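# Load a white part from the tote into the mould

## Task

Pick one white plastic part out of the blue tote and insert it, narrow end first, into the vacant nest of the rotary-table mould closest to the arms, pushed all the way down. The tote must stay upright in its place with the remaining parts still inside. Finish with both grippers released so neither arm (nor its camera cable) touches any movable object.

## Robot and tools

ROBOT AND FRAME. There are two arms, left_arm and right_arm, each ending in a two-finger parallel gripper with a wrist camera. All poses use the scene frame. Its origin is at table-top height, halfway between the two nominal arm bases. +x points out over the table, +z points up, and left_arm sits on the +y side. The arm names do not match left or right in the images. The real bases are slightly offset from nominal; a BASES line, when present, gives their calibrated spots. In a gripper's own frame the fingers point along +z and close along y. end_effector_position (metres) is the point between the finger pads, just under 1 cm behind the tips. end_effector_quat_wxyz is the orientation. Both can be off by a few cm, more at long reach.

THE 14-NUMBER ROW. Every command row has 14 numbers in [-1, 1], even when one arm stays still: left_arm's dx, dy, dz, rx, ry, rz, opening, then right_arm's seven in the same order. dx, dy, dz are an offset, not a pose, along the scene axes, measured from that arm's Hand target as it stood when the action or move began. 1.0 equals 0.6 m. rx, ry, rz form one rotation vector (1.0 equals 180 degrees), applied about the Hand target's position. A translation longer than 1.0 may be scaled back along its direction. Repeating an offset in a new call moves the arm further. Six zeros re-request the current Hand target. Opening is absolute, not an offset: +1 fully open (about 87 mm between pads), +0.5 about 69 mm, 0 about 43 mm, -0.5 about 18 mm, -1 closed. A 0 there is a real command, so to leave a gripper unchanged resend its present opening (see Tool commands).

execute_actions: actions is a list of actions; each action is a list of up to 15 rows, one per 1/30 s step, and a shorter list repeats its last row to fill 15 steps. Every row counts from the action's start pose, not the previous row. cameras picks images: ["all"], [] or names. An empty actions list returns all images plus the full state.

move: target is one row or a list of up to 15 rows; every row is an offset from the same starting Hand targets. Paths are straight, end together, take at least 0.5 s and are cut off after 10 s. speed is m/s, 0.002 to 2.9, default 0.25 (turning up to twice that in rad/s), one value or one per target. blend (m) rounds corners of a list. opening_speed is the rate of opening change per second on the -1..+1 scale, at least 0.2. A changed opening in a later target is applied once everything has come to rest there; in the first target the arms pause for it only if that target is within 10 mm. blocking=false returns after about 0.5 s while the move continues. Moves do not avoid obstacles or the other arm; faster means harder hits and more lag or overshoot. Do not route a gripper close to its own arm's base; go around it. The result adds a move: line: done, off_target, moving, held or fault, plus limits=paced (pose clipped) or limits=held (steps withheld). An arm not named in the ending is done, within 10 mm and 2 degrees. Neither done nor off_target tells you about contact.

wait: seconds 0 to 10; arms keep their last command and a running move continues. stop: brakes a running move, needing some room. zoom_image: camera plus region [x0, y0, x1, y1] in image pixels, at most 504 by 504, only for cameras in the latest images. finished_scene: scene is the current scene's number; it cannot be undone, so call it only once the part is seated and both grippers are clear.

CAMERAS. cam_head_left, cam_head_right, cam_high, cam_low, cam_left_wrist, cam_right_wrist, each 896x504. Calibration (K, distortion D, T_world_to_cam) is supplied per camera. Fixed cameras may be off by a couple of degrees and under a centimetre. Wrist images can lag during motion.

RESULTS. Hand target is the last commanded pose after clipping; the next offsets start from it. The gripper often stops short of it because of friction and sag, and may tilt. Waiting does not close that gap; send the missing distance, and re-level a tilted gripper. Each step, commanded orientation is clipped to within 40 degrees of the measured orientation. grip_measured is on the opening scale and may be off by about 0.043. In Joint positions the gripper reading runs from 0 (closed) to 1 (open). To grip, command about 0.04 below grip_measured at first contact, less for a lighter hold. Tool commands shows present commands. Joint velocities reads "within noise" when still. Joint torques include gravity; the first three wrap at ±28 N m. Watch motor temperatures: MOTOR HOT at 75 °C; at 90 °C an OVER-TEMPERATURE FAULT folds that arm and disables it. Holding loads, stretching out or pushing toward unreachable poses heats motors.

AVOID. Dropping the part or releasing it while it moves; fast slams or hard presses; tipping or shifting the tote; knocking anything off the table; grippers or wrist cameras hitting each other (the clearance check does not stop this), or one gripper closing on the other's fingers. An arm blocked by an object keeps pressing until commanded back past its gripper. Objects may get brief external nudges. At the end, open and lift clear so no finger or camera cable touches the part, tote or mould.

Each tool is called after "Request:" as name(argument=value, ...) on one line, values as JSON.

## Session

Request:
execute_actions(actions=[])

Request:
zoom_image(camera="cam_head_right", region=[180, 180, 400, 380])

Request:
zoom_image(camera="cam_head_right", region=[400, 220, 580, 350])

Scene clock: 0.00 s.
left_arm: end_effector_position=(+0.3120, +0.2415, +0.2616) grip_measured=+1.000 end_effector_quat_wxyz=(+0.542, +0.103, +0.831, +0.070) | right_arm: end_effector_position=(+0.2310, -0.4574, +0.1255) grip_measured=+0.985 end_effector_quat_wxyz=(+0.450, +0.120, +0.878, -0.108)
Joint positions: left_arm=[-0.537 0.881 0.854 -0.45 -0.503 0.007 1] | right_arm=[-0.232 0.823 0.419 -0.208 0.095 -0.034 0.993]
Joint velocities: within noise
Joint torques (N m): no reading
Motor temperatures (°C): left_arm=[29 29 35 27 27 29 28] | right_arm=[29 36 32 28 27 28 31]
Heat: left arm: 35 °C; right arm: 36 °C.
Hand target: left_arm +0.3125, +0.2412, +0.2659; +0.547, +0.101, +0.829, +0.068 | right_arm +0.2344, -0.4583, +0.1320; +0.458, +0.120, +0.874, -0.109
Tool commands: left_gripper/opening=+1.0 right_gripper/opening=+1.0
camera_calibration:
cam_left_wrist: T_world_to_cam=[[-0.0995639, -0.970617, -0.219066, 0.319436], [-0.954538, 0.155336, -0.254417, 0.348628], [0.28097, 0.183776, -0.941957, 0.249229], [0, 0, 0, 1]] pos_world=[0.294557, 0.210093, 0.393437]
cam_right_wrist: T_world_to_cam=[[-0.31501, -0.944202, 0.0961823, -0.375248], [-0.946053, 0.304287, -0.111325, 0.397031], [0.0758463, -0.126062, -0.989119, 0.190546], [0, 0, 0, 1]] pos_world=[0.242954, -0.451101, 0.268765]

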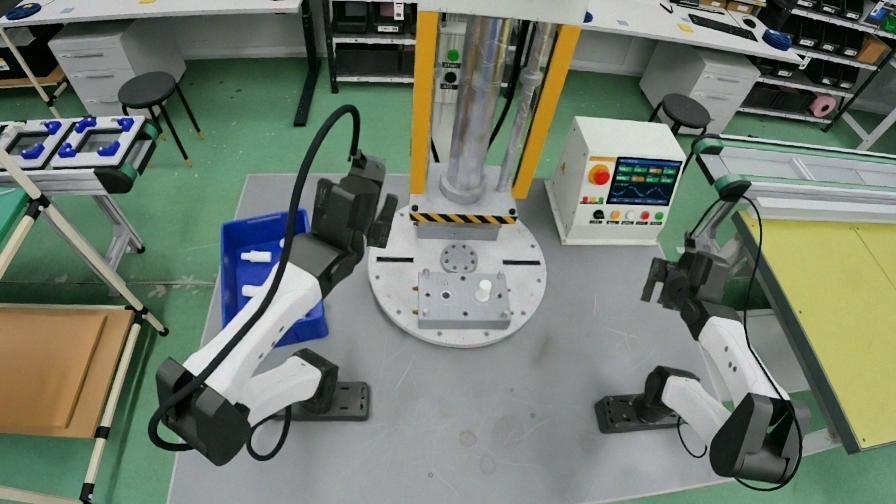

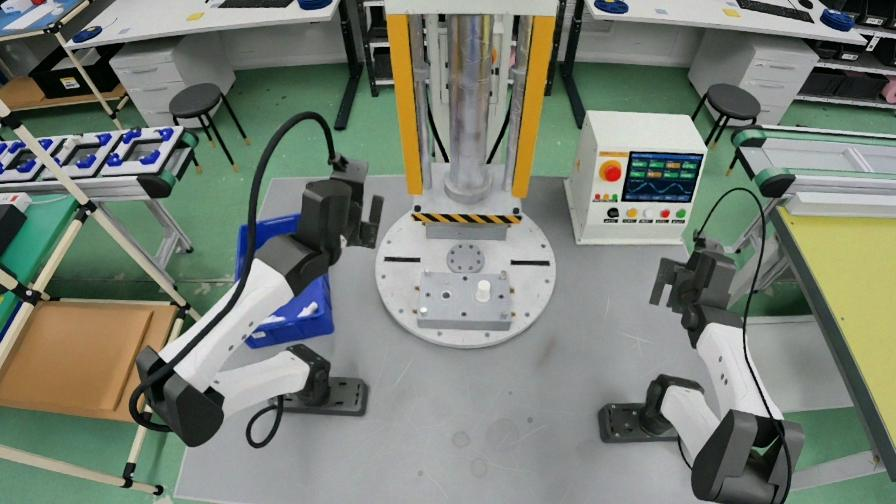

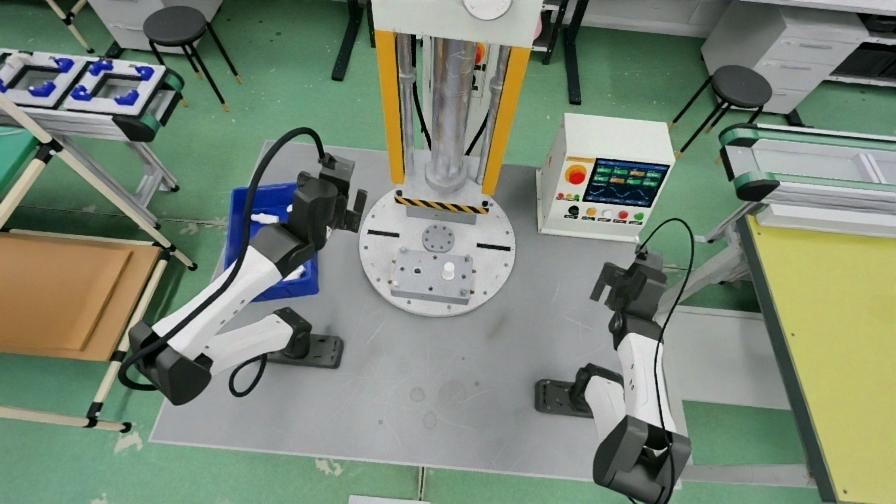

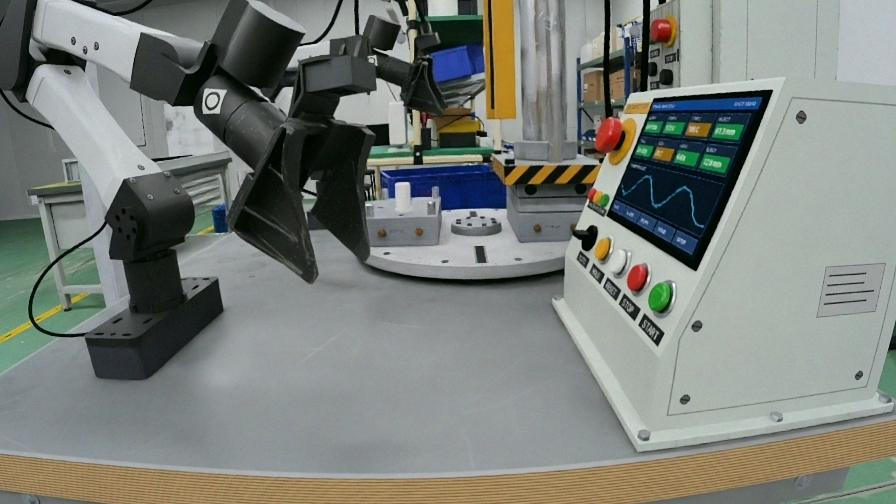

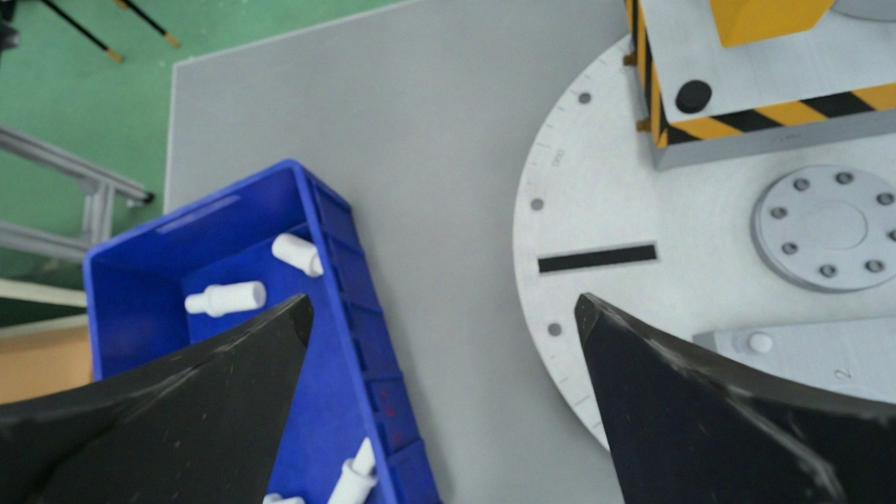

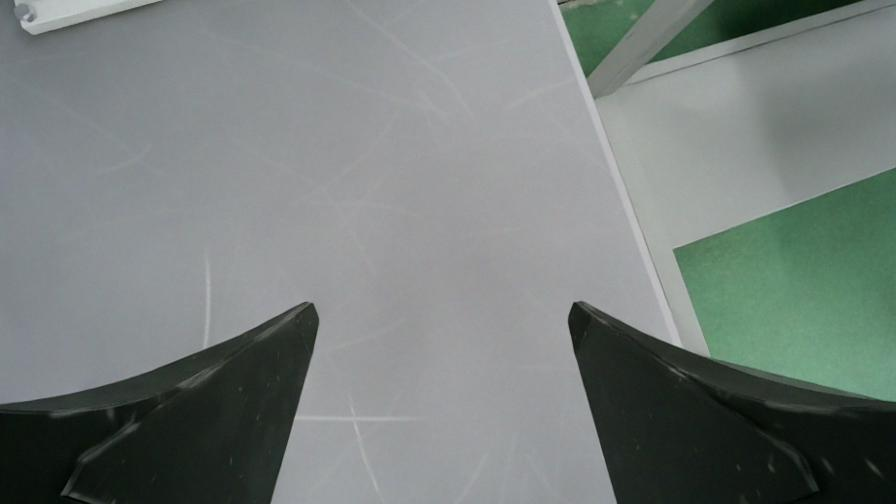

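Scaled by 2.291 from the camera's 896x504 image, which has a finer 1280x720 frame.

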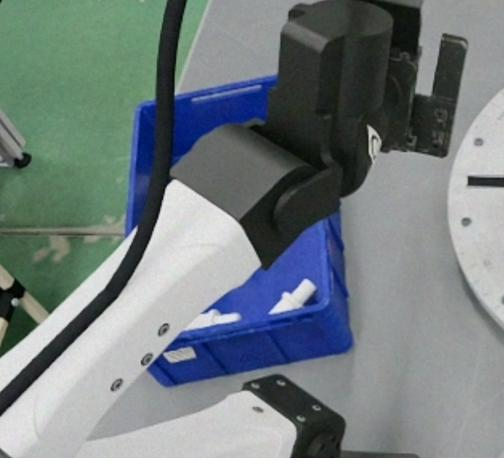

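Scaled by 2.800 from the camera's 896x504 image, which has a finer 1280x720 frame.

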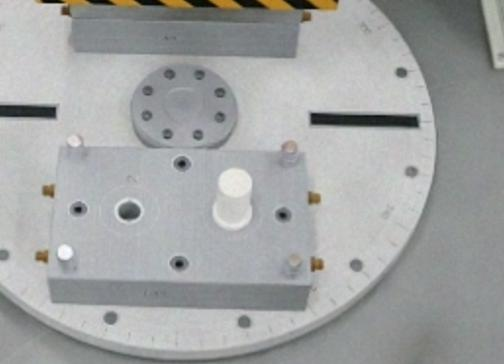

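Request:
move(target=[-0.021,0.265,-0.03,-0.0604,0.1498,0.0335,0.05,0,0,0,0,0,0,1], cameras=["cam_left_wrist","cam_head_right"], speed=0.3)

Scene clock: 16.67 s.
left_arm: end_effector_position=(+0.2970, +0.3987, +0.2419) grip_measured=+0.050 end_effector_quat_wxyz=(+0.337, +0.015, +0.941, -0.005) | right_arm: end_effector_position=(+0.2310, -0.4574, +0.1255) grip_measured=+0.985 end_effector_quat_wxyz=(+0.450, +0.120, +0.878, -0.108)
Joint positions: left_arm=[0.432 1.193 1.242 -0.983 0.279 0.358 0.525] | right_arm=[-0.232 0.823 0.419 -0.208 0.095 -0.034 0.993]
Joint torques (N m): left_arm=[1.39 -2.33 10.74 1.27 0.41 0.12] | right_arm=[-0.38 -1.33 8.21 2.12 0.09 0.03]
Heat: left arm: 39 °C; right arm: 36 °C.
Hand target: left_arm +0.2999, +0.4002, +0.2480; +0.342, +0.019, +0.940, -0.007 | right_arm +0.2344, -0.4583, +0.1320; +0.458, +0.120, +0.874, -0.109
Off the commanded pose: left_arm 0.007 m, 1 deg | right_arm 0.007 m, 1 deg.
move: done
camera_calibration:
cam_left_wrist: T_world_to_cam=[[-0.0309672, -0.999478, 0.00925191, 0.402177], [-0.980954, 0.0321665, 0.191558, 0.253917], [-0.191756, -0.00314367, -0.981438, 0.43051], [0, 0, 0, 1]] pos_world=[0.344088, 0.395152, 0.370158]
Images, in order (width x height): cam_head_right 896x504, cam_left_wrist 896x504.

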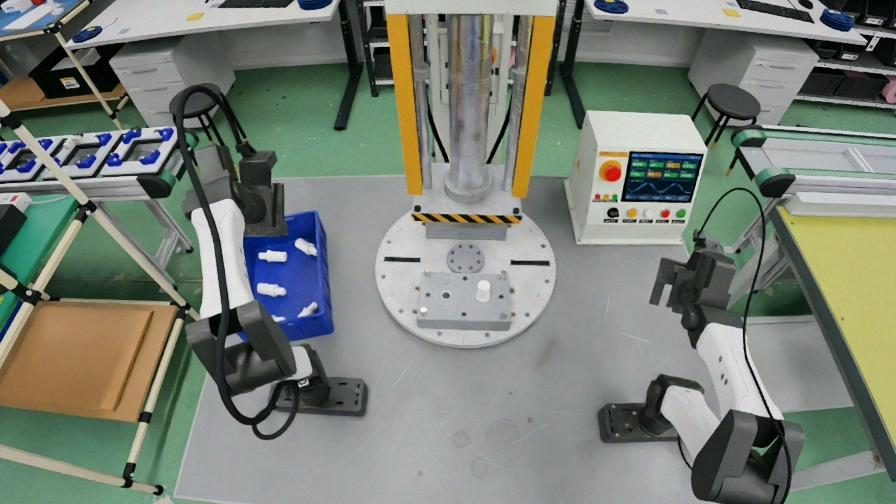

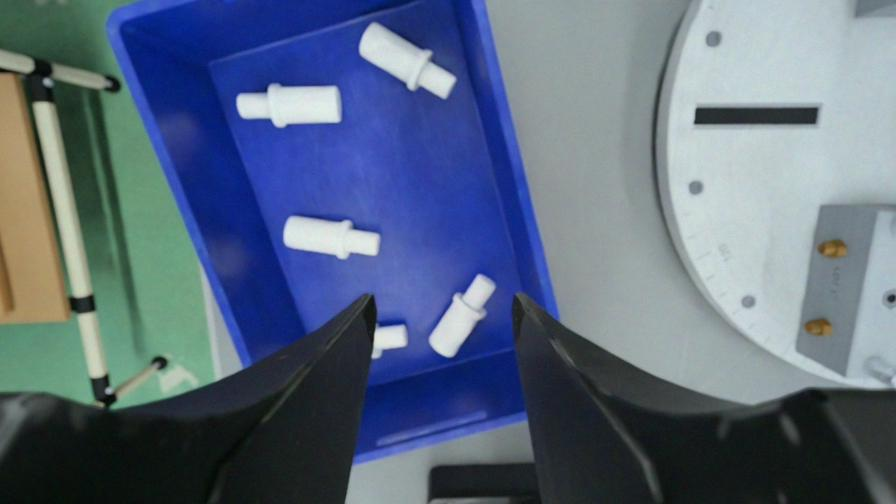

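Request:
move(target=[[0.1,0.0,0.0,0,0,0.513,0.05,0,0,0,0,0,0,1],[0.147,0.052,-0.25,0,0,0.513,0.05,0,0,0,0,0,0,1]], cameras=["cam_left_wrist","cam_head_right","cam_high"], speed=0.25)

Scene clock: 59.70 s.
left_arm: end_effector_position=(+0.3886, +0.4260, +0.1028) grip_measured=+0.050 end_effector_quat_wxyz=(-0.240, +0.666, -0.666, -0.233) | right_arm: end_effector_position=(+0.2310, -0.4574, +0.1255) grip_measured=+0.985 end_effector_quat_wxyz=(+0.450, +0.120, +0.878, -0.108)
Joint positions: left_arm=[0.1 1.912 1.449 -1.024 -0.678 -1.454 0.525] | right_arm=[-0.232 0.823 0.419 -0.208 0.095 -0.034 0.993]
Joint torques (N m): left_arm=[1.32 -7.51 6.48 0.57 -0.52 0.07] | right_arm=[-0.36 -1.25 8.17 2.13 0.09 0.04]
Motor temperatures (°C): left_arm=[29 30 43 30 27 29 28] | right_arm=[29 36 40 35 27 28 31]
Heat: left arm: 43 °C; right arm: 40 °C.
Hand target: left_arm +0.3881, +0.4314, +0.0980; -0.242, +0.665, -0.664, -0.241 | right_arm +0.2344, -0.4583, +0.1320; +0.458, +0.120, +0.874, -0.109
Off the commanded pose: left_arm 0.007 m, 1 deg | right_arm 0.007 m, 1 deg.
move: done
camera_calibration:
cam_left_wrist: T_world_to_cam=[[0.999793, -0.00338501, 0.0200537, -0.392454], [-0.00726516, -0.980434, 0.196715, 0.422027], [0.0189955, -0.19682, -0.980256, 0.312072], [0, 0, 0, 1]] pos_world=[0.389511, 0.473864, 0.230761]
Images, in order (width x height): cam_head_right 896x504, cam_high 896x504, cam_left_wrist 896x504.

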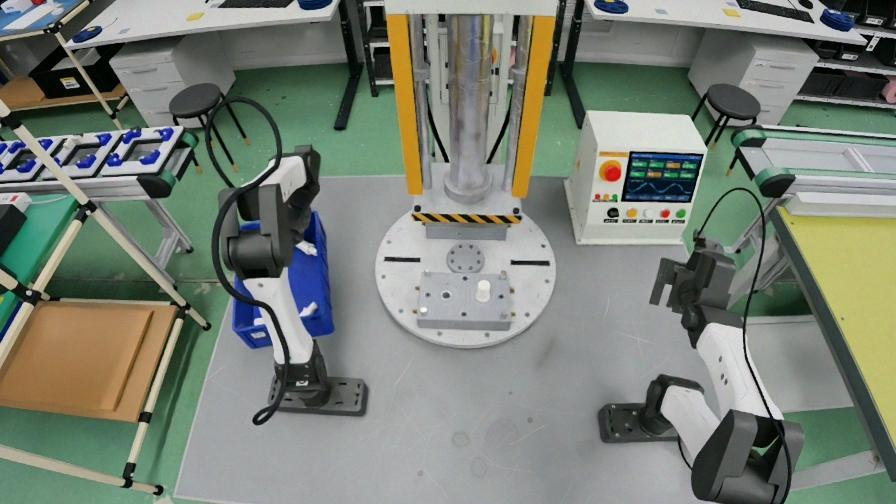

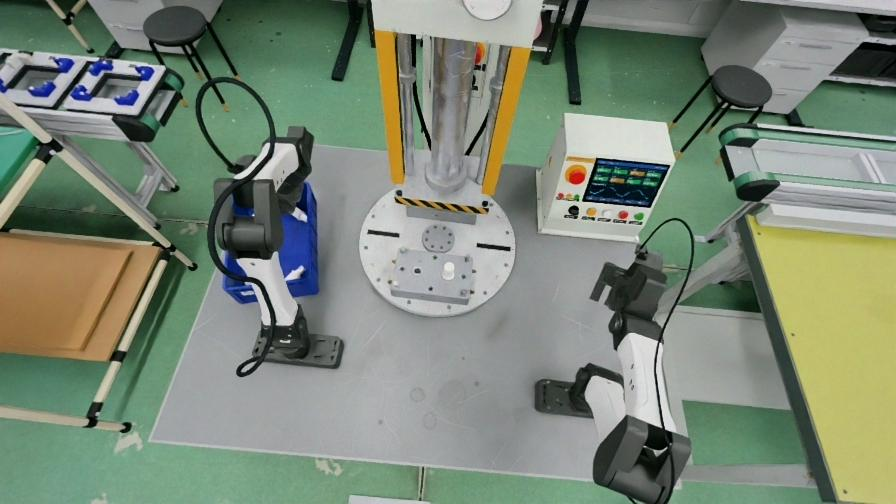

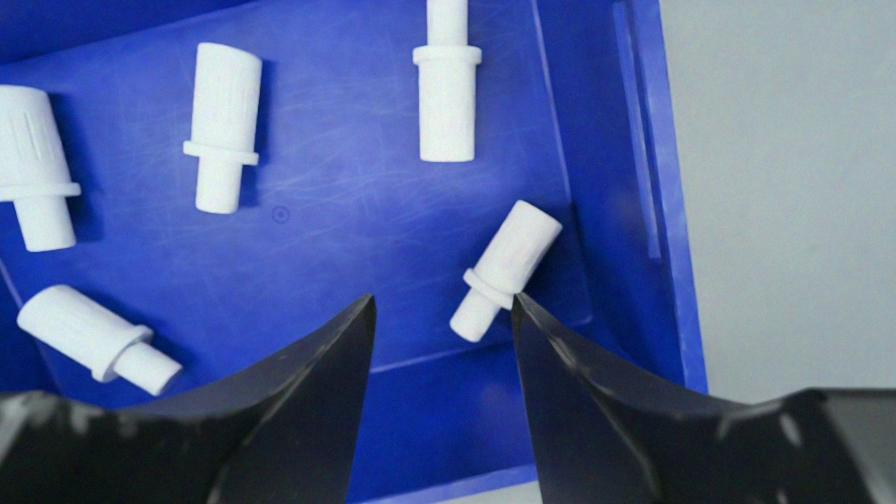

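Request:
move(target=[0.004,0.0727,-0.093,0,0,0,-0.1,0,0,0,0,0,0,1], cameras=["cam_left_wrist"], speed=0.12)

Scene clock: 68.40 s.
left_arm: end_effector_position=(+0.3925, +0.4731, +0.0506) grip_measured=-0.100 end_effector_quat_wxyz=(-0.247, +0.666, -0.662, -0.237) | right_arm: end_effector_position=(+0.2310, -0.4574, +0.1255) grip_measured=+0.985 end_effector_quat_wxyz=(+0.450, +0.120, +0.878, -0.108)
Joint positions: left_arm=[0.219 1.986 1.325 -0.725 -0.678 -1.305 0.45] | right_arm=[-0.232 0.823 0.419 -0.208 0.095 -0.034 0.993]
Joint torques (N m): left_arm=[1.14 -7.43 6.12 0.74 -0.35 0.06] | right_arm=[-0.38 -1.24 8.1 2.13 0.07 0.04]
Heat: left arm: 42 °C; right arm: 41 °C.
Hand target: left_arm +0.3905, +0.4750, +0.0421; -0.242, +0.665, -0.664, -0.241 | right_arm +0.2344, -0.4583, +0.1320; +0.458, +0.120, +0.874, -0.109
Off the commanded pose: left_arm 0.009 m, 1 deg | right_arm 0.007 m, 1 deg.
move: done
camera_calibration:
cam_left_wrist: T_world_to_cam=[[0.999677, 0.000477425, 0.0254081, -0.397221], [-0.00412816, -0.983493, 0.180902, 0.479467], [0.025075, -0.180948, -0.983173, 0.260388], [0, 0, 0, 1]] pos_world=[0.392542, 0.518859, 0.179363]
Images, in order (width x height): cam_left_wrist 896x504.

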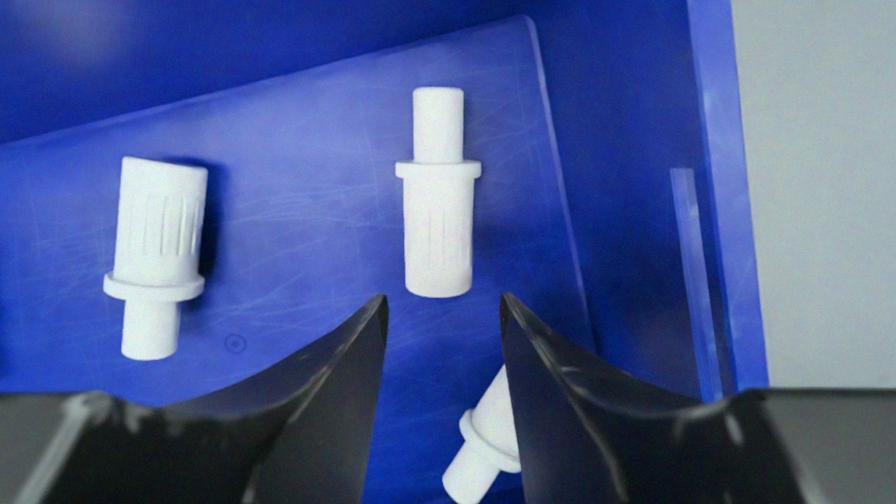

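Request:
move(target=[-0.0025,0.034,-0.046,0,0,0,-0.1,0,0,0,0,0,0,1], cameras=["cam_left_wrist"], speed=0.08)

Scene clock: 77.13 s.
left_arm: end_effector_position=(+0.3916, +0.4939, +0.0237) grip_measured=-0.100 end_effector_quat_wxyz=(-0.248, +0.667, -0.662, -0.237) | right_arm: end_effector_position=(+0.2310, -0.4574, +0.1255) grip_measured=+0.985 end_effector_quat_wxyz=(+0.450, +0.120, +0.878, -0.108)
Joint positions: left_arm=[0.273 2.036 1.277 -0.584 -0.668 -1.238 0.45] | right_arm=[-0.232 0.823 0.419 -0.208 0.095 -0.034 0.993]
Joint torques (N m): left_arm=[1.1 -7.51 5.96 0.85 -0.33 0.07] | right_arm=[-0.34 -1.29 8.16 2.11 0.1 0.04]
Heat: left arm: 42 °C; right arm: 42 °C.
Hand target: left_arm +0.3890, +0.4955, +0.0146; -0.242, +0.665, -0.664, -0.241 | right_arm +0.2344, -0.4583, +0.1320; +0.458, +0.120, +0.874, -0.109
Off the commanded pose: left_arm 0.010 m, 1 deg | right_arm 0.007 m, 1 deg.
move: done
camera_calibration:
cam_left_wrist: T_world_to_cam=[[0.999657, 0.00129905, 0.0261633, -0.396002], [-0.00342258, -0.983731, 0.179615, 0.504744], [0.025971, -0.179643, -0.983389, 0.236694], [0, 0, 0, 1]] pos_world=[0.391447, 0.539567, 0.152463]
Images, in order (width x height): cam_left_wrist 896x504.

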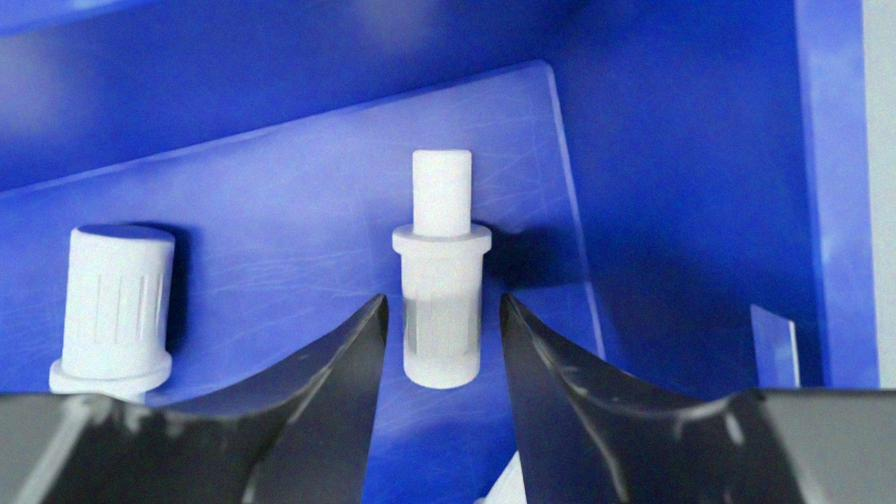

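Request:
move(target=[[-0.002,-0.006,-0.007,0,0,0,-0.1,0,0,0,0,0,0,1],[-0.002,-0.006,-0.007,0,0,0,-0.46,0,0,0,0,0,0,1]], cameras=["cam_left_wrist"], speed=0.05, opening_speed=0.3)

Scene clock: 86.17 s.
left_arm: end_effector_position=(+0.3895, +0.4933, +0.0206) grip_measured=-0.344 end_effector_quat_wxyz=(-0.247, +0.666, -0.662, -0.238) | right_arm: end_effector_position=(+0.2310, -0.4574, +0.1255) grip_measured=+0.985 end_effector_quat_wxyz=(+0.450, +0.120, +0.878, -0.108)
Joint positions: left_arm=[0.273 2.036 1.264 -0.572 -0.667 -1.237 0.328] | right_arm=[-0.232 0.823 0.419 -0.208 0.095 -0.034 0.993]
Joint torques (N m): left_arm=[0.39 -7.25 5.76 0.84 -0.35 -0.03] | right_arm=[-0.35 -1.29 8.23 2.11 0.11 0.01]
Heat: left arm: 41 °C; right arm: 42 °C.
Hand target: left_arm +0.3877, +0.4918, +0.0103; -0.242, +0.665, -0.664, -0.241 | right_arm +0.2344, -0.4583, +0.1320; +0.458, +0.120, +0.874, -0.109
Off the commanded pose: left_arm 0.010 m, 1 deg | right_arm 0.007 m, 1 deg.
move: done
camera_calibration:
cam_left_wrist: T_world_to_cam=[[0.999715, 0.000578988, 0.0238604, -0.393498], [-0.00373625, -0.983584, 0.180411, 0.504722], [0.0235731, -0.180449, -0.983302, 0.234954], [0, 0, 0, 1]] pos_world=[0.389733, 0.539062, 0.149362]
Images, in order (width x height): cam_left_wrist 896x504.

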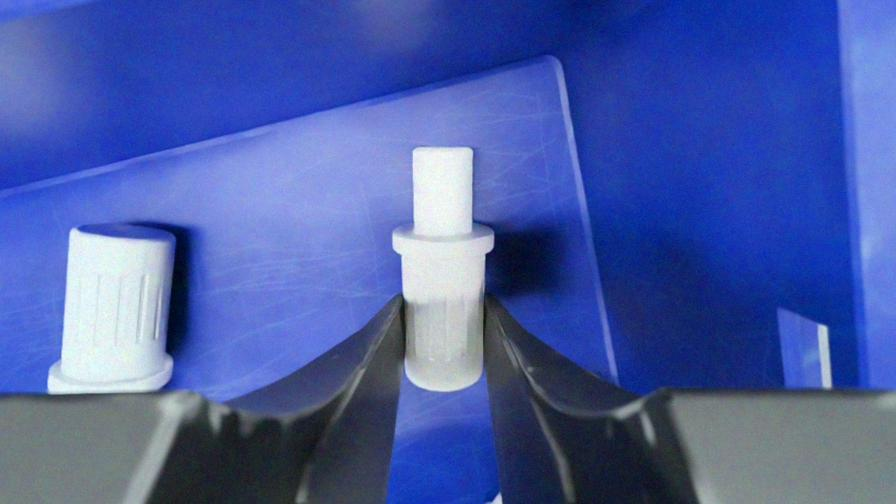

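Request:
move(target=[[0,-0.02,0.183,0,0,0,-0.46,0,0,0,0,0,0,1],[-0.046,-0.153,0.4,0,0,0,-0.46,0,0,0,0,0,0,1],[-0.146,-0.403,0.4,0,0,-0.5,-0.46,0,0,0,0,0,0,1]], cameras=["cam_left_wrist","cam_high"], speed=[0.12,0.25,0.35], blend=0.02)

Request:
move(target=[[-0.33,-0.38,-0.03,0,0,-0.472,-0.46,0,0,0,0,0,0,1],[-0.353,-0.417,-0.31,0,0,-0.472,-0.46,0,0,0,0,0,0,1]], cameras=["cam_left_wrist","cam_high"], speed=[0.35,0.15])

Scene clock: 103.50 s.
left_arm: end_effector_position=(+0.2999, +0.2529, +0.2471) grip_measured=-0.344 end_effector_quat_wxyz=(+0.331, -0.007, +0.944, +0.009) | right_arm: end_effector_position=(+0.2310, -0.4574, +0.1255) grip_measured=+0.985 end_effector_quat_wxyz=(+0.450, +0.120, +0.878, -0.108)
Joint positions: left_arm=[-0.316 1.192 1.267 -1.004 -0.223 -0.269 0.328] | right_arm=[-0.232 0.823 0.419 -0.208 0.095 -0.034 0.993]
Joint torques (N m): left_arm=[0.34 -4.6 7.02 1.59 0.11 0.1] | right_arm=[-0.34 -1.35 8.14 2.11 0.07 0.01]
Heat: left arm: 41 °C; right arm: 43 °C.
Hand target: left_arm +0.3000, +0.2500, +0.2503; +0.342, +0.000, +0.940, +0.000 | right_arm +0.2344, -0.4583, +0.1320; +0.458, +0.120, +0.874, -0.109
Off the commanded pose: left_arm 0.004 m, 2 deg | right_arm 0.007 m, 1 deg.
move: done
camera_calibration:
cam_left_wrist: T_world_to_cam=[[0.0191689, -0.999815, -0.00132678, 0.244177], [-0.978565, -0.0190336, 0.205059, 0.269281], [-0.205046, -0.00263242, -0.978749, 0.438877], [0, 0, 0, 1]] pos_world=[0.348819, 0.250412, 0.374656]
Images, in order (width x height): cam_high 896x504, cam_left_wrist 896x504.

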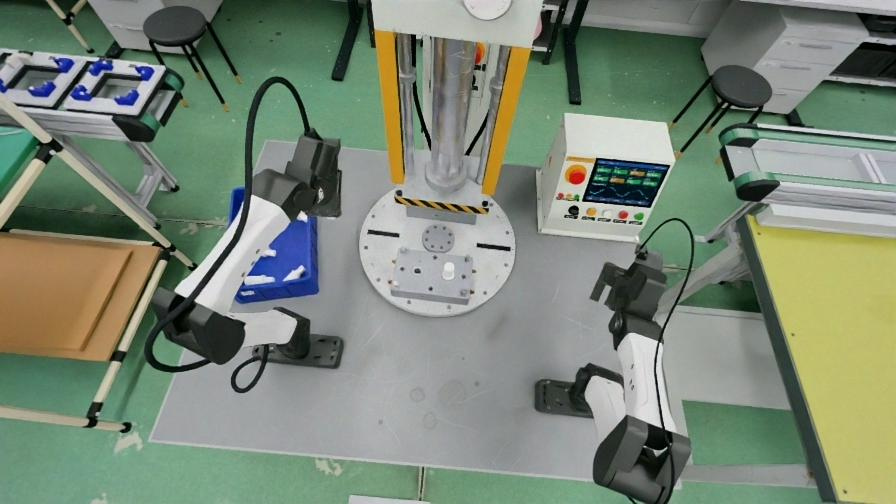

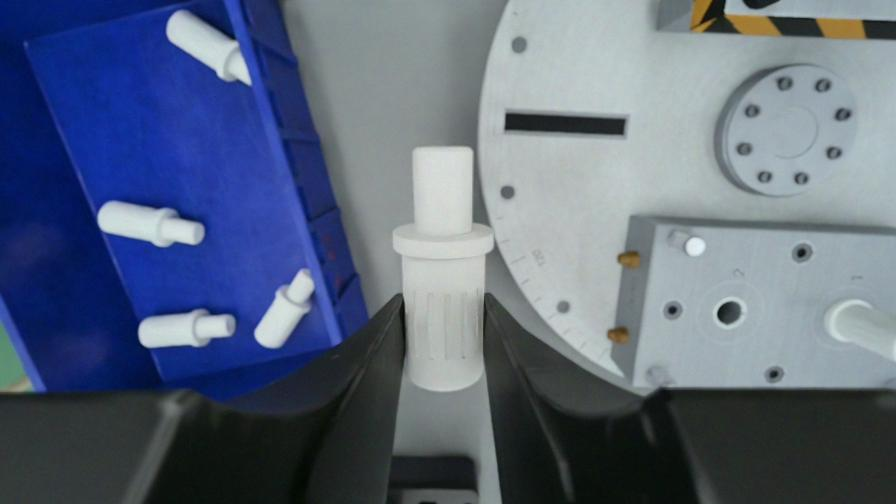

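Scene clock: 107.80 s.
left_arm: end_effector_position=(+0.0882, +0.0026, +0.0680) grip_measured=-0.344 end_effector_quat_wxyz=(+0.247, +0.636, +0.693, -0.232) | right_arm: end_effector_position=(+0.2310, -0.4574, +0.1255) grip_measured=+0.985 end_effector_quat_wxyz=(+0.450, +0.120, +0.878, -0.108)
Joint positions: left_arm=[-1.327 1.383 0.653 -0.154 0.1 0.11 0.328] | right_arm=[-0.232 0.823 0.419 -0.208 0.095 -0.034 0.993]
Joint torques (N m): left_arm=[0.01 -3.36 7.1 1.71 0.01 -0.06] | right_arm=[-0.39 -1.31 8.05 2.13 0.09 0.01]
Heat: left arm: 41 °C; right arm: 43 °C.
Hand target: left_arm +0.0883, -0.0003, +0.0643; +0.252, +0.634, +0.693, -0.231 | right_arm +0.2344, -0.4583, +0.1320; +0.458, +0.120, +0.874, -0.109
Off the commanded pose: left_arm 0.005 m, 1 deg | right_arm 0.007 m, 1 deg.
move: done
camera_calibration:
cam_left_wrist: T_world_to_cam=[[-0.996345, -0.0836168, 0.0174825, 0.0835732], [-0.0789085, 0.979259, 0.186615, 0.0134589], [-0.032724, 0.184553, -0.982278, 0.204049], [0, 0, 0, 1]] pos_world=[0.0910071, -0.0438495, 0.19646]
Images, in order (width x height): cam_high 896x504, cam_left_wrist 896x504.

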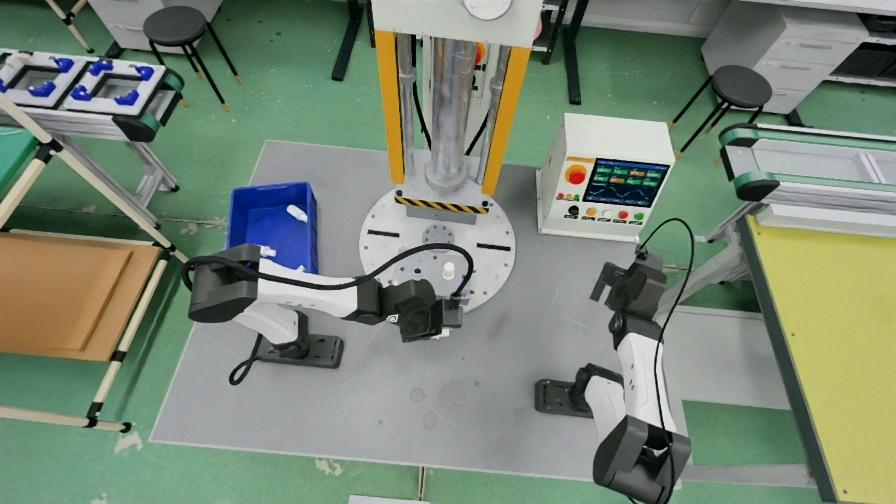

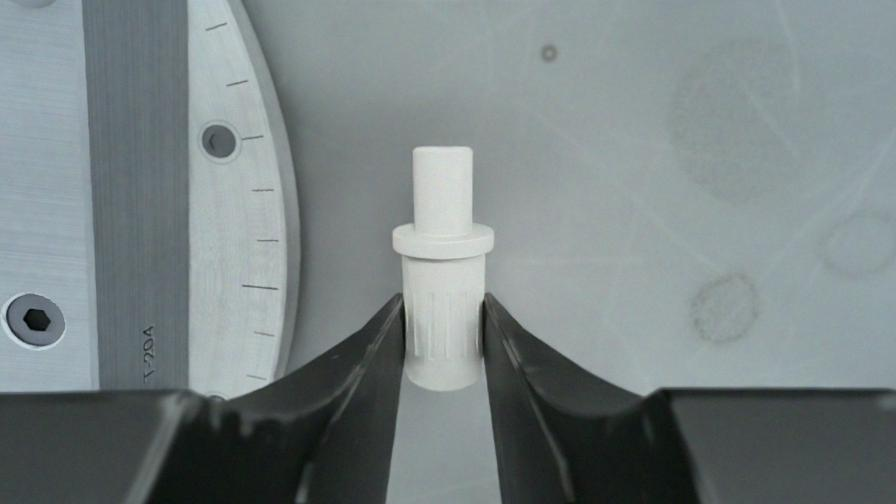

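Request:
move(target=[[-0.02,0,-0.06,0,0,0,-0.46,0,0,0,0,0,0,1],[-0.02,0.0,-0.0865,0,0,0,-0.46,0,0,0,0,0,0,1]], cameras=["cam_left_wrist"], speed=[0.1,0.03])

Scene clock: 113.63 s.
left_arm: end_effector_position=(+0.0765, +0.0000, +0.0166) grip_measured=-0.344 end_effector_quat_wxyz=(+0.247, +0.636, +0.693, -0.233) | right_arm: end_effector_position=(+0.2310, -0.4574, +0.1255) grip_measured=+0.985 end_effector_quat_wxyz=(+0.450, +0.120, +0.878, -0.108)
Joint positions: left_arm=[-1.376 1.537 0.533 0.124 0.07 0.072 0.328] | right_arm=[-0.232 0.823 0.419 -0.208 0.095 -0.034 0.993]
Joint torques (N m): left_arm=[0.09 -3.96 5.52 1.8 -0.01 -0.04] | right_arm=[-0.38 -1.26 8.17 2.14 0.04 0.02]
Heat: left arm: 41 °C; right arm: 43 °C.
Hand target: left_arm +0.0763, -0.0003, +0.0125; +0.252, +0.634, +0.693, -0.231 | right_arm +0.2344, -0.4583, +0.1320; +0.458, +0.120, +0.874, -0.109
Off the commanded pose: left_arm 0.004 m, 1 deg | right_arm 0.007 m, 1 deg.
move: done
camera_calibration:
cam_left_wrist: T_world_to_cam=[[-0.996414, -0.0826393, 0.0181745, 0.0725436], [-0.0778156, 0.979322, 0.186743, 0.0245703], [-0.0332311, 0.184659, -0.982241, 0.153697], [0, 0, 0, 1]] pos_world=[0.0793029, -0.0464488, 0.14506]
Images, in order (width x height): cam_left_wrist 896x504.

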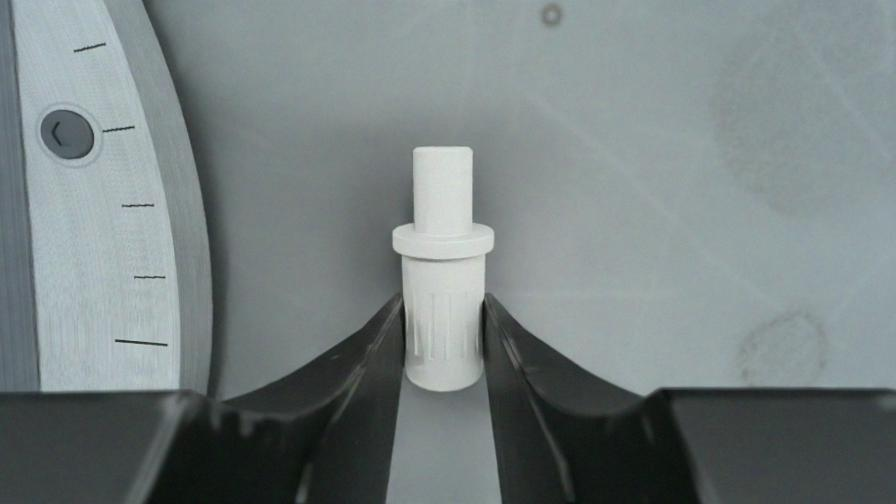

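Request:
move(target=[0,0.0,-0.007,0,0,0,-0.46,0,0,0,0,0,0,1], cameras=[], speed=0.03)

Request:
move(target=[0,0.0,-0.005,0,0,0,-0.46,0,0,0,0,0,0,1], cameras=["cam_left_wrist"], speed=0.03)

Scene clock: 122.60 s.
left_arm: end_effector_position=(+0.0773, -0.0040, +0.0161) grip_measured=-0.344 end_effector_quat_wxyz=(+0.254, +0.634, +0.691, -0.238) | right_arm: end_effector_position=(+0.2310, -0.4574, +0.1255) grip_measured=+0.985 end_effector_quat_wxyz=(+0.450, +0.120, +0.878, -0.108)
Joint positions: left_arm=[-1.376 1.549 0.528 0.157 0.07 0.072 0.328] | right_arm=[-0.232 0.823 0.419 -0.208 0.095 -0.034 0.993]
Joint torques (N m): left_arm=[0.1 -3.63 5.08 1.73 0 -0.04] | right_arm=[-0.34 -1.2 8.16 2.16 0.08 0.01]
Heat: left arm: 40 °C; right arm: 44 °C.
Hand target: left_arm +0.0763, -0.0003, +0.0082; +0.252, +0.634, +0.693, -0.231 | right_arm +0.2344, -0.4583, +0.1320; +0.458, +0.120, +0.874, -0.109
Off the commanded pose: left_arm 0.009 m, 1 deg | right_arm 0.007 m, 1 deg.
move: done
No camera images: "cameras" was empty.

Scene clock: 123.43 s.
left_arm: end_effector_position=(+0.0778, -0.0070, +0.0162) grip_measured=-0.344 end_effector_quat_wxyz=(+0.260, +0.632, +0.689, -0.242) | right_arm: end_effector_position=(+0.2310, -0.4574, +0.1255) grip_measured=+0.985 end_effector_quat_wxyz=(+0.450, +0.120, +0.878, -0.108)
Joint positions: left_arm=[-1.376 1.555 0.523 0.184 0.07 0.071 0.328] | right_arm=[-0.232 0.823 0.419 -0.208 0.095 -0.034 0.993]
Joint torques (N m): left_arm=[0.09 -3.45 5.01 1.66 -0.01 -0.03] | right_arm=[-0.31 -1.18 8.09 2.12 0.09 0.02]
Heat: left arm: 40 °C; right arm: 44 °C.
Hand target: left_arm +0.0763, -0.0004, +0.0053; +0.252, +0.634, +0.693, -0.231 | right_arm +0.2344, -0.4583, +0.1320; +0.458, +0.120, +0.874, -0.109
Off the commanded pose: left_arm 0.013 m, 2 deg | right_arm 0.007 m, 1 deg.
move: off_target (left_arm)
camera_calibration:
cam_left_wrist: T_world_to_cam=[[-0.996441, -0.0829536, 0.0149827, 0.0733786], [-0.0796773, 0.984875, 0.153859, 0.0323776], [-0.0275193, 0.152117, -0.987979, 0.154097], [0, 0, 0, 1]] pos_world=[0.0799378, -0.0492417, 0.146163]
Images, in order (width x height): cam_left_wrist 896x504.

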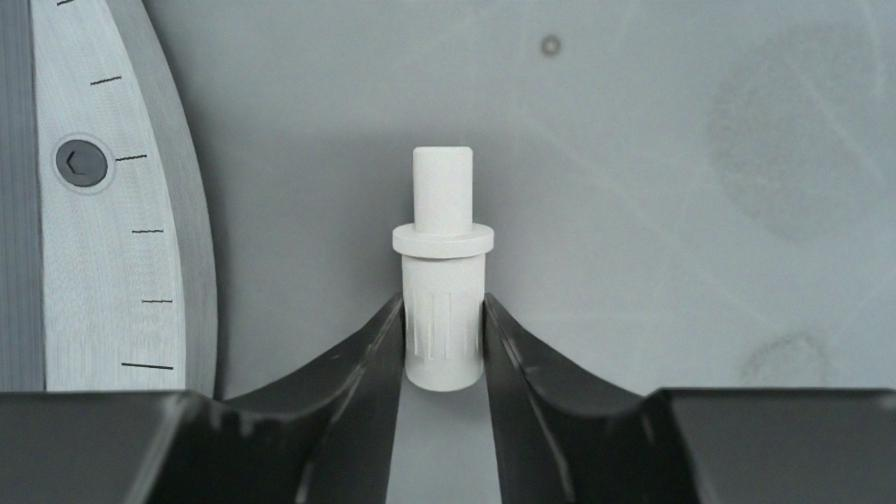

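In contact. Relieve and release, then retreat.

Request:
move(target=[[0.0,-0.004,0.011,0,0,0,-0.46,0,0,0,0,0,0,1],[0.0,-0.004,0.011,0,0,0,-0.1,0,0,0,0,0,0,1]], cameras=["cam_left_wrist"], speed=0.03, opening_speed=0.3)

Scene clock: 128.70 s.
left_arm: end_effector_position=(+0.0772, -0.0030, +0.0137) grip_measured=-0.100 end_effector_quat_wxyz=(+0.253, +0.634, +0.692, -0.237) | right_arm: end_effector_position=(+0.2310, -0.4574, +0.1255) grip_measured=+0.985 end_effector_quat_wxyz=(+0.450, +0.120, +0.878, -0.108)
Joint positions: left_arm=[-1.376 1.555 0.523 0.166 0.069 0.07 0.45] | right_arm=[-0.232 0.823 0.419 -0.208 0.095 -0.034 0.993]
Joint torques (N m): left_arm=[-0.06 -4.48 7.04 1.45 -0.01 -0.04] | right_arm=[-0.39 -1.37 8.2 2.14 0.1 0.02]
Heat: left arm: 40 °C; right arm: 44 °C.
Hand target: left_arm +0.0764, -0.0028, +0.0119; +0.252, +0.634, +0.693, -0.231 | right_arm +0.2344, -0.4583, +0.1320; +0.458, +0.120, +0.874, -0.109
Off the commanded pose: left_arm 0.002 m, 1 deg | right_arm 0.007 m, 1 deg.
move: done
camera_calibration:
cam_left_wrist: T_world_to_cam=[[-0.996304, -0.0842328, 0.0168158, 0.0731085], [-0.0801002, 0.9818, 0.172197, 0.028561], [-0.0310144, 0.170214, -0.984919, 0.15129], [0, 0, 0, 1]] pos_world=[0.0798182, -0.0476347, 0.142861]
Images, in order (width x height): cam_left_wrist 896x504.

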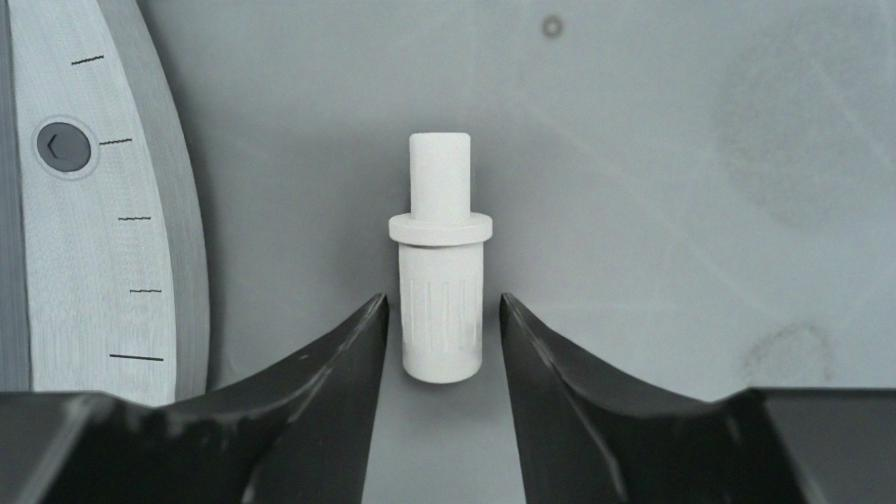

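Request:
move(target=[[-0.01,0.13,0.155,0,0,0,0.0,0,0,0.1,0,0,0,1],[0.126,0.4,0.38,0,0,0,0.0,0.027,0.43,0.2,0,0,0,0.05]], cameras=["cam_high"], speed=[0.1,0.25])

Request:
move(target=[[0,0,0,0,0,0,0,-0.286,0.367,-0.1,-0.2423,0.3474,0.5333,0.05],[0,0,0,0,0,0,0,-0.286,0.367,-0.22,-0.2423,0.3474,0.5333,0.05]], cameras=["cam_right_wrist","cam_head_right"], speed=[0.3,0.2])

Scene clock: 149.60 s.
left_arm: end_effector_position=(+0.1539, +0.2393, +0.2346) grip_measured=+0.000 end_effector_quat_wxyz=(+0.255, +0.623, +0.717, -0.184) | right_arm: end_effector_position=(+0.2479, -0.2022, +0.2463) grip_measured=+0.050 end_effector_quat_wxyz=(+0.453, +0.114, +0.877, -0.109)
Joint positions: left_arm=[-0.064 0.942 1.166 -1.573 0.606 1.285 0.5] | right_arm=[0.957 1.47 1.373 -1.099 0.918 1.004 0.525]
Joint torques (N m): left_arm=[0.53 -0.79 8.1 0.53 0.7 0.12] | right_arm=[-0.09 -3.6 8.87 0.86 0.63 0.16]
Heat: left arm: 41 °C; right arm: 44 °C.
Hand target: left_arm +0.1519, +0.2372, +0.2399; +0.252, +0.634, +0.693, -0.231 | right_arm +0.2507, -0.2003, +0.2520; +0.458, +0.120, +0.874, -0.109
Off the commanded pose: left_arm 0.006 m, 6 deg | right_arm 0.007 m, 1 deg.
joint sent to its limit (left arm) — joint 4 (wrist pitch), lower limit. The joint targets are off in orientation, not in position.
move: off_target (left_arm)
Images, in order (width x height): cam_high 896x504.

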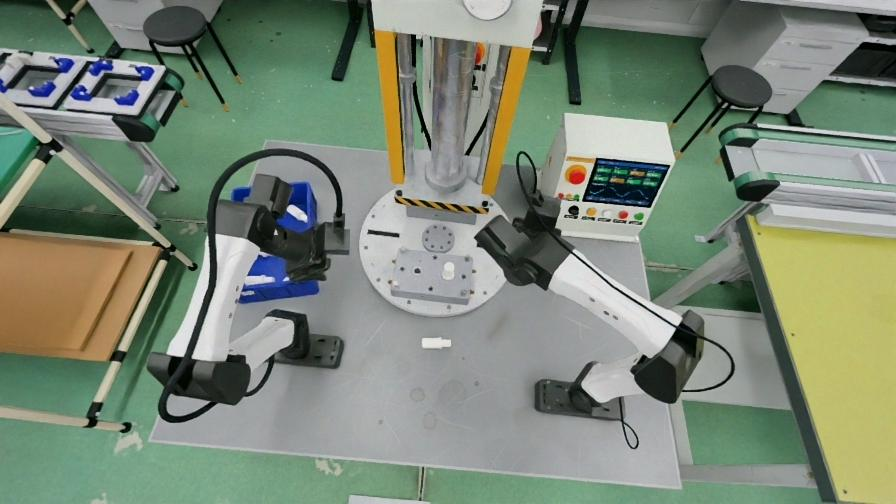

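Scene clock: 154.03 s.
left_arm: end_effector_position=(+0.1532, +0.2391, +0.2346) grip_measured=+0.000 end_effector_quat_wxyz=(+0.255, +0.623, +0.716, -0.185) | right_arm: end_effector_position=(+0.0790, +0.0170, +0.1168) grip_measured=+0.050 end_effector_quat_wxyz=(+0.024, +0.735, -0.675, +0.052)
Joint positions: left_arm=[-0.064 0.942 1.166 -1.576 0.607 1.288 0.5] | right_arm=[1.391 2.402 2.29 -1.555 0.065 -0.285 0.525]
Joint torques (N m): left_arm=[0.5 -0.76 8.1 0.55 0.67 0.1] | right_arm=[-0.58 -10.14 7.41 0.11 -0.03 -0.1]
Heat: left arm: 41 °C; right arm: 44 °C.
Hand target: left_arm +0.1519, +0.2372, +0.2399; +0.252, +0.634, +0.693, -0.231 | right_arm +0.0791, +0.0198, +0.1200; +0.058, +0.734, -0.673, +0.064
Off the commanded pose: left_arm 0.006 m, 6 deg | right_arm 0.004 m, 4 deg.
joint sent to its limit (left arm) — joint 4 (wrist pitch), lower limit. The joint targets are off in orientation, not in position.
joint sent to its limit (right arm) — joint 4 (wrist pitch), lower limit. The joint targets are off in orientation, not in position.
move: off_target (left_arm, right_arm)
camera_calibration:
cam_right_wrist: T_world_to_cam=[[0.994315, 0.0947146, 0.0486439, -0.0899447], [0.0148643, -0.575857, 0.817415, -0.061454], [0.105433, -0.812045, -0.573991, 0.214085], [0, 0, 0, 1]] pos_world=[0.0677752, 0.146977, 0.177492]
Images, in order (width x height): cam_head_right 896x504, cam_right_wrist 896x504.

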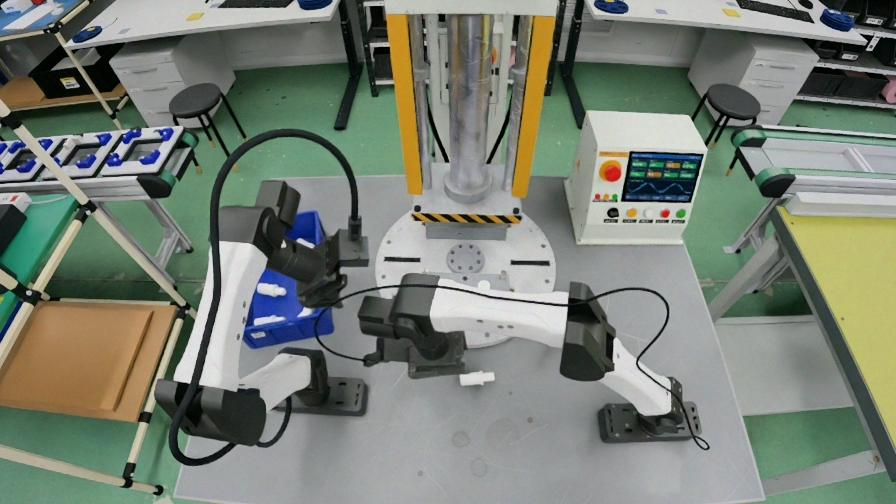

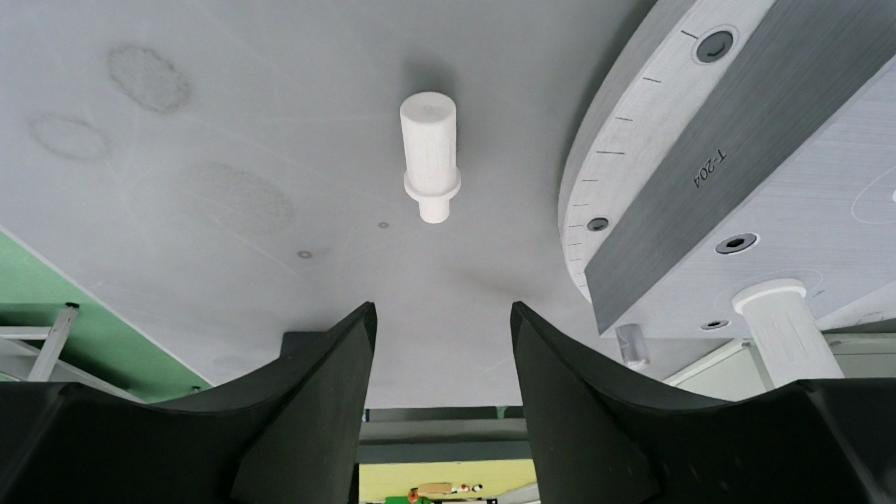

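Request:
move(target=[0,0,0,0,0,0,0,0.000,-0.0087,-0.15,0,0,0,0.05], cameras=["cam_right_wrist"], speed=0.12)

Scene clock: 161.53 s.
left_arm: end_effector_position=(+0.1532, +0.2391, +0.2346) grip_measured=+0.000 end_effector_quat_wxyz=(+0.255, +0.623, +0.716, -0.185) | right_arm: end_effector_position=(+0.0775, +0.0124, +0.0381) grip_measured=+0.050 end_effector_quat_wxyz=(+0.056, +0.734, -0.673, +0.070)
Joint positions: left_arm=[-0.064 0.942 1.166 -1.576 0.607 1.288 0.5] | right_arm=[1.391 2.48 2.097 -1.357 0.062 -0.285 0.525]
Joint torques (N m): left_arm=[0.47 -0.77 8.13 0.56 0.67 0.09] | right_arm=[-0.92 -9.44 5.33 0.29 -0.03 -0.06]
Heat: left arm: 41 °C; right arm: 44 °C.
Hand target: left_arm +0.1519, +0.2372, +0.2399; +0.252, +0.634, +0.693, -0.231 | right_arm +0.0791, +0.0147, +0.0300; +0.058, +0.734, -0.673, +0.064
Off the commanded pose: left_arm 0.006 m, 6 deg | right_arm 0.009 m, 1 deg.
joint sent to its limit (left arm) — joint 4 (wrist pitch), lower limit. The joint targets are off in orientation, not in position.
move: off_target (left_arm)
camera_calibration:
cam_right_wrist: T_world_to_cam=[[0.994998, 0.0969439, 0.0240992, -0.0832832], [0.0295789, -0.516347, 0.855869, -0.00314793], [0.0954148, -0.850875, -0.516631, 0.164429], [0, 0, 0, 1]] pos_world=[0.0672708, 0.146357, 0.0896504]
Images, in order (width x height): cam_right_wrist 896x504.

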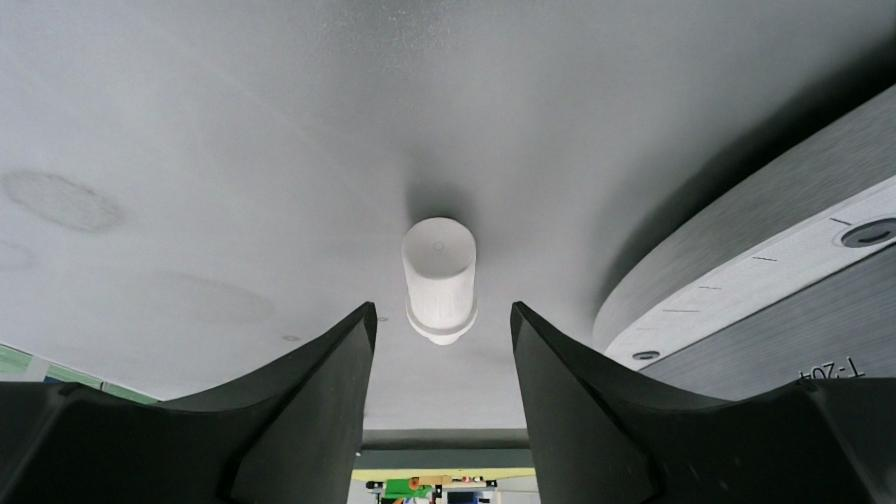

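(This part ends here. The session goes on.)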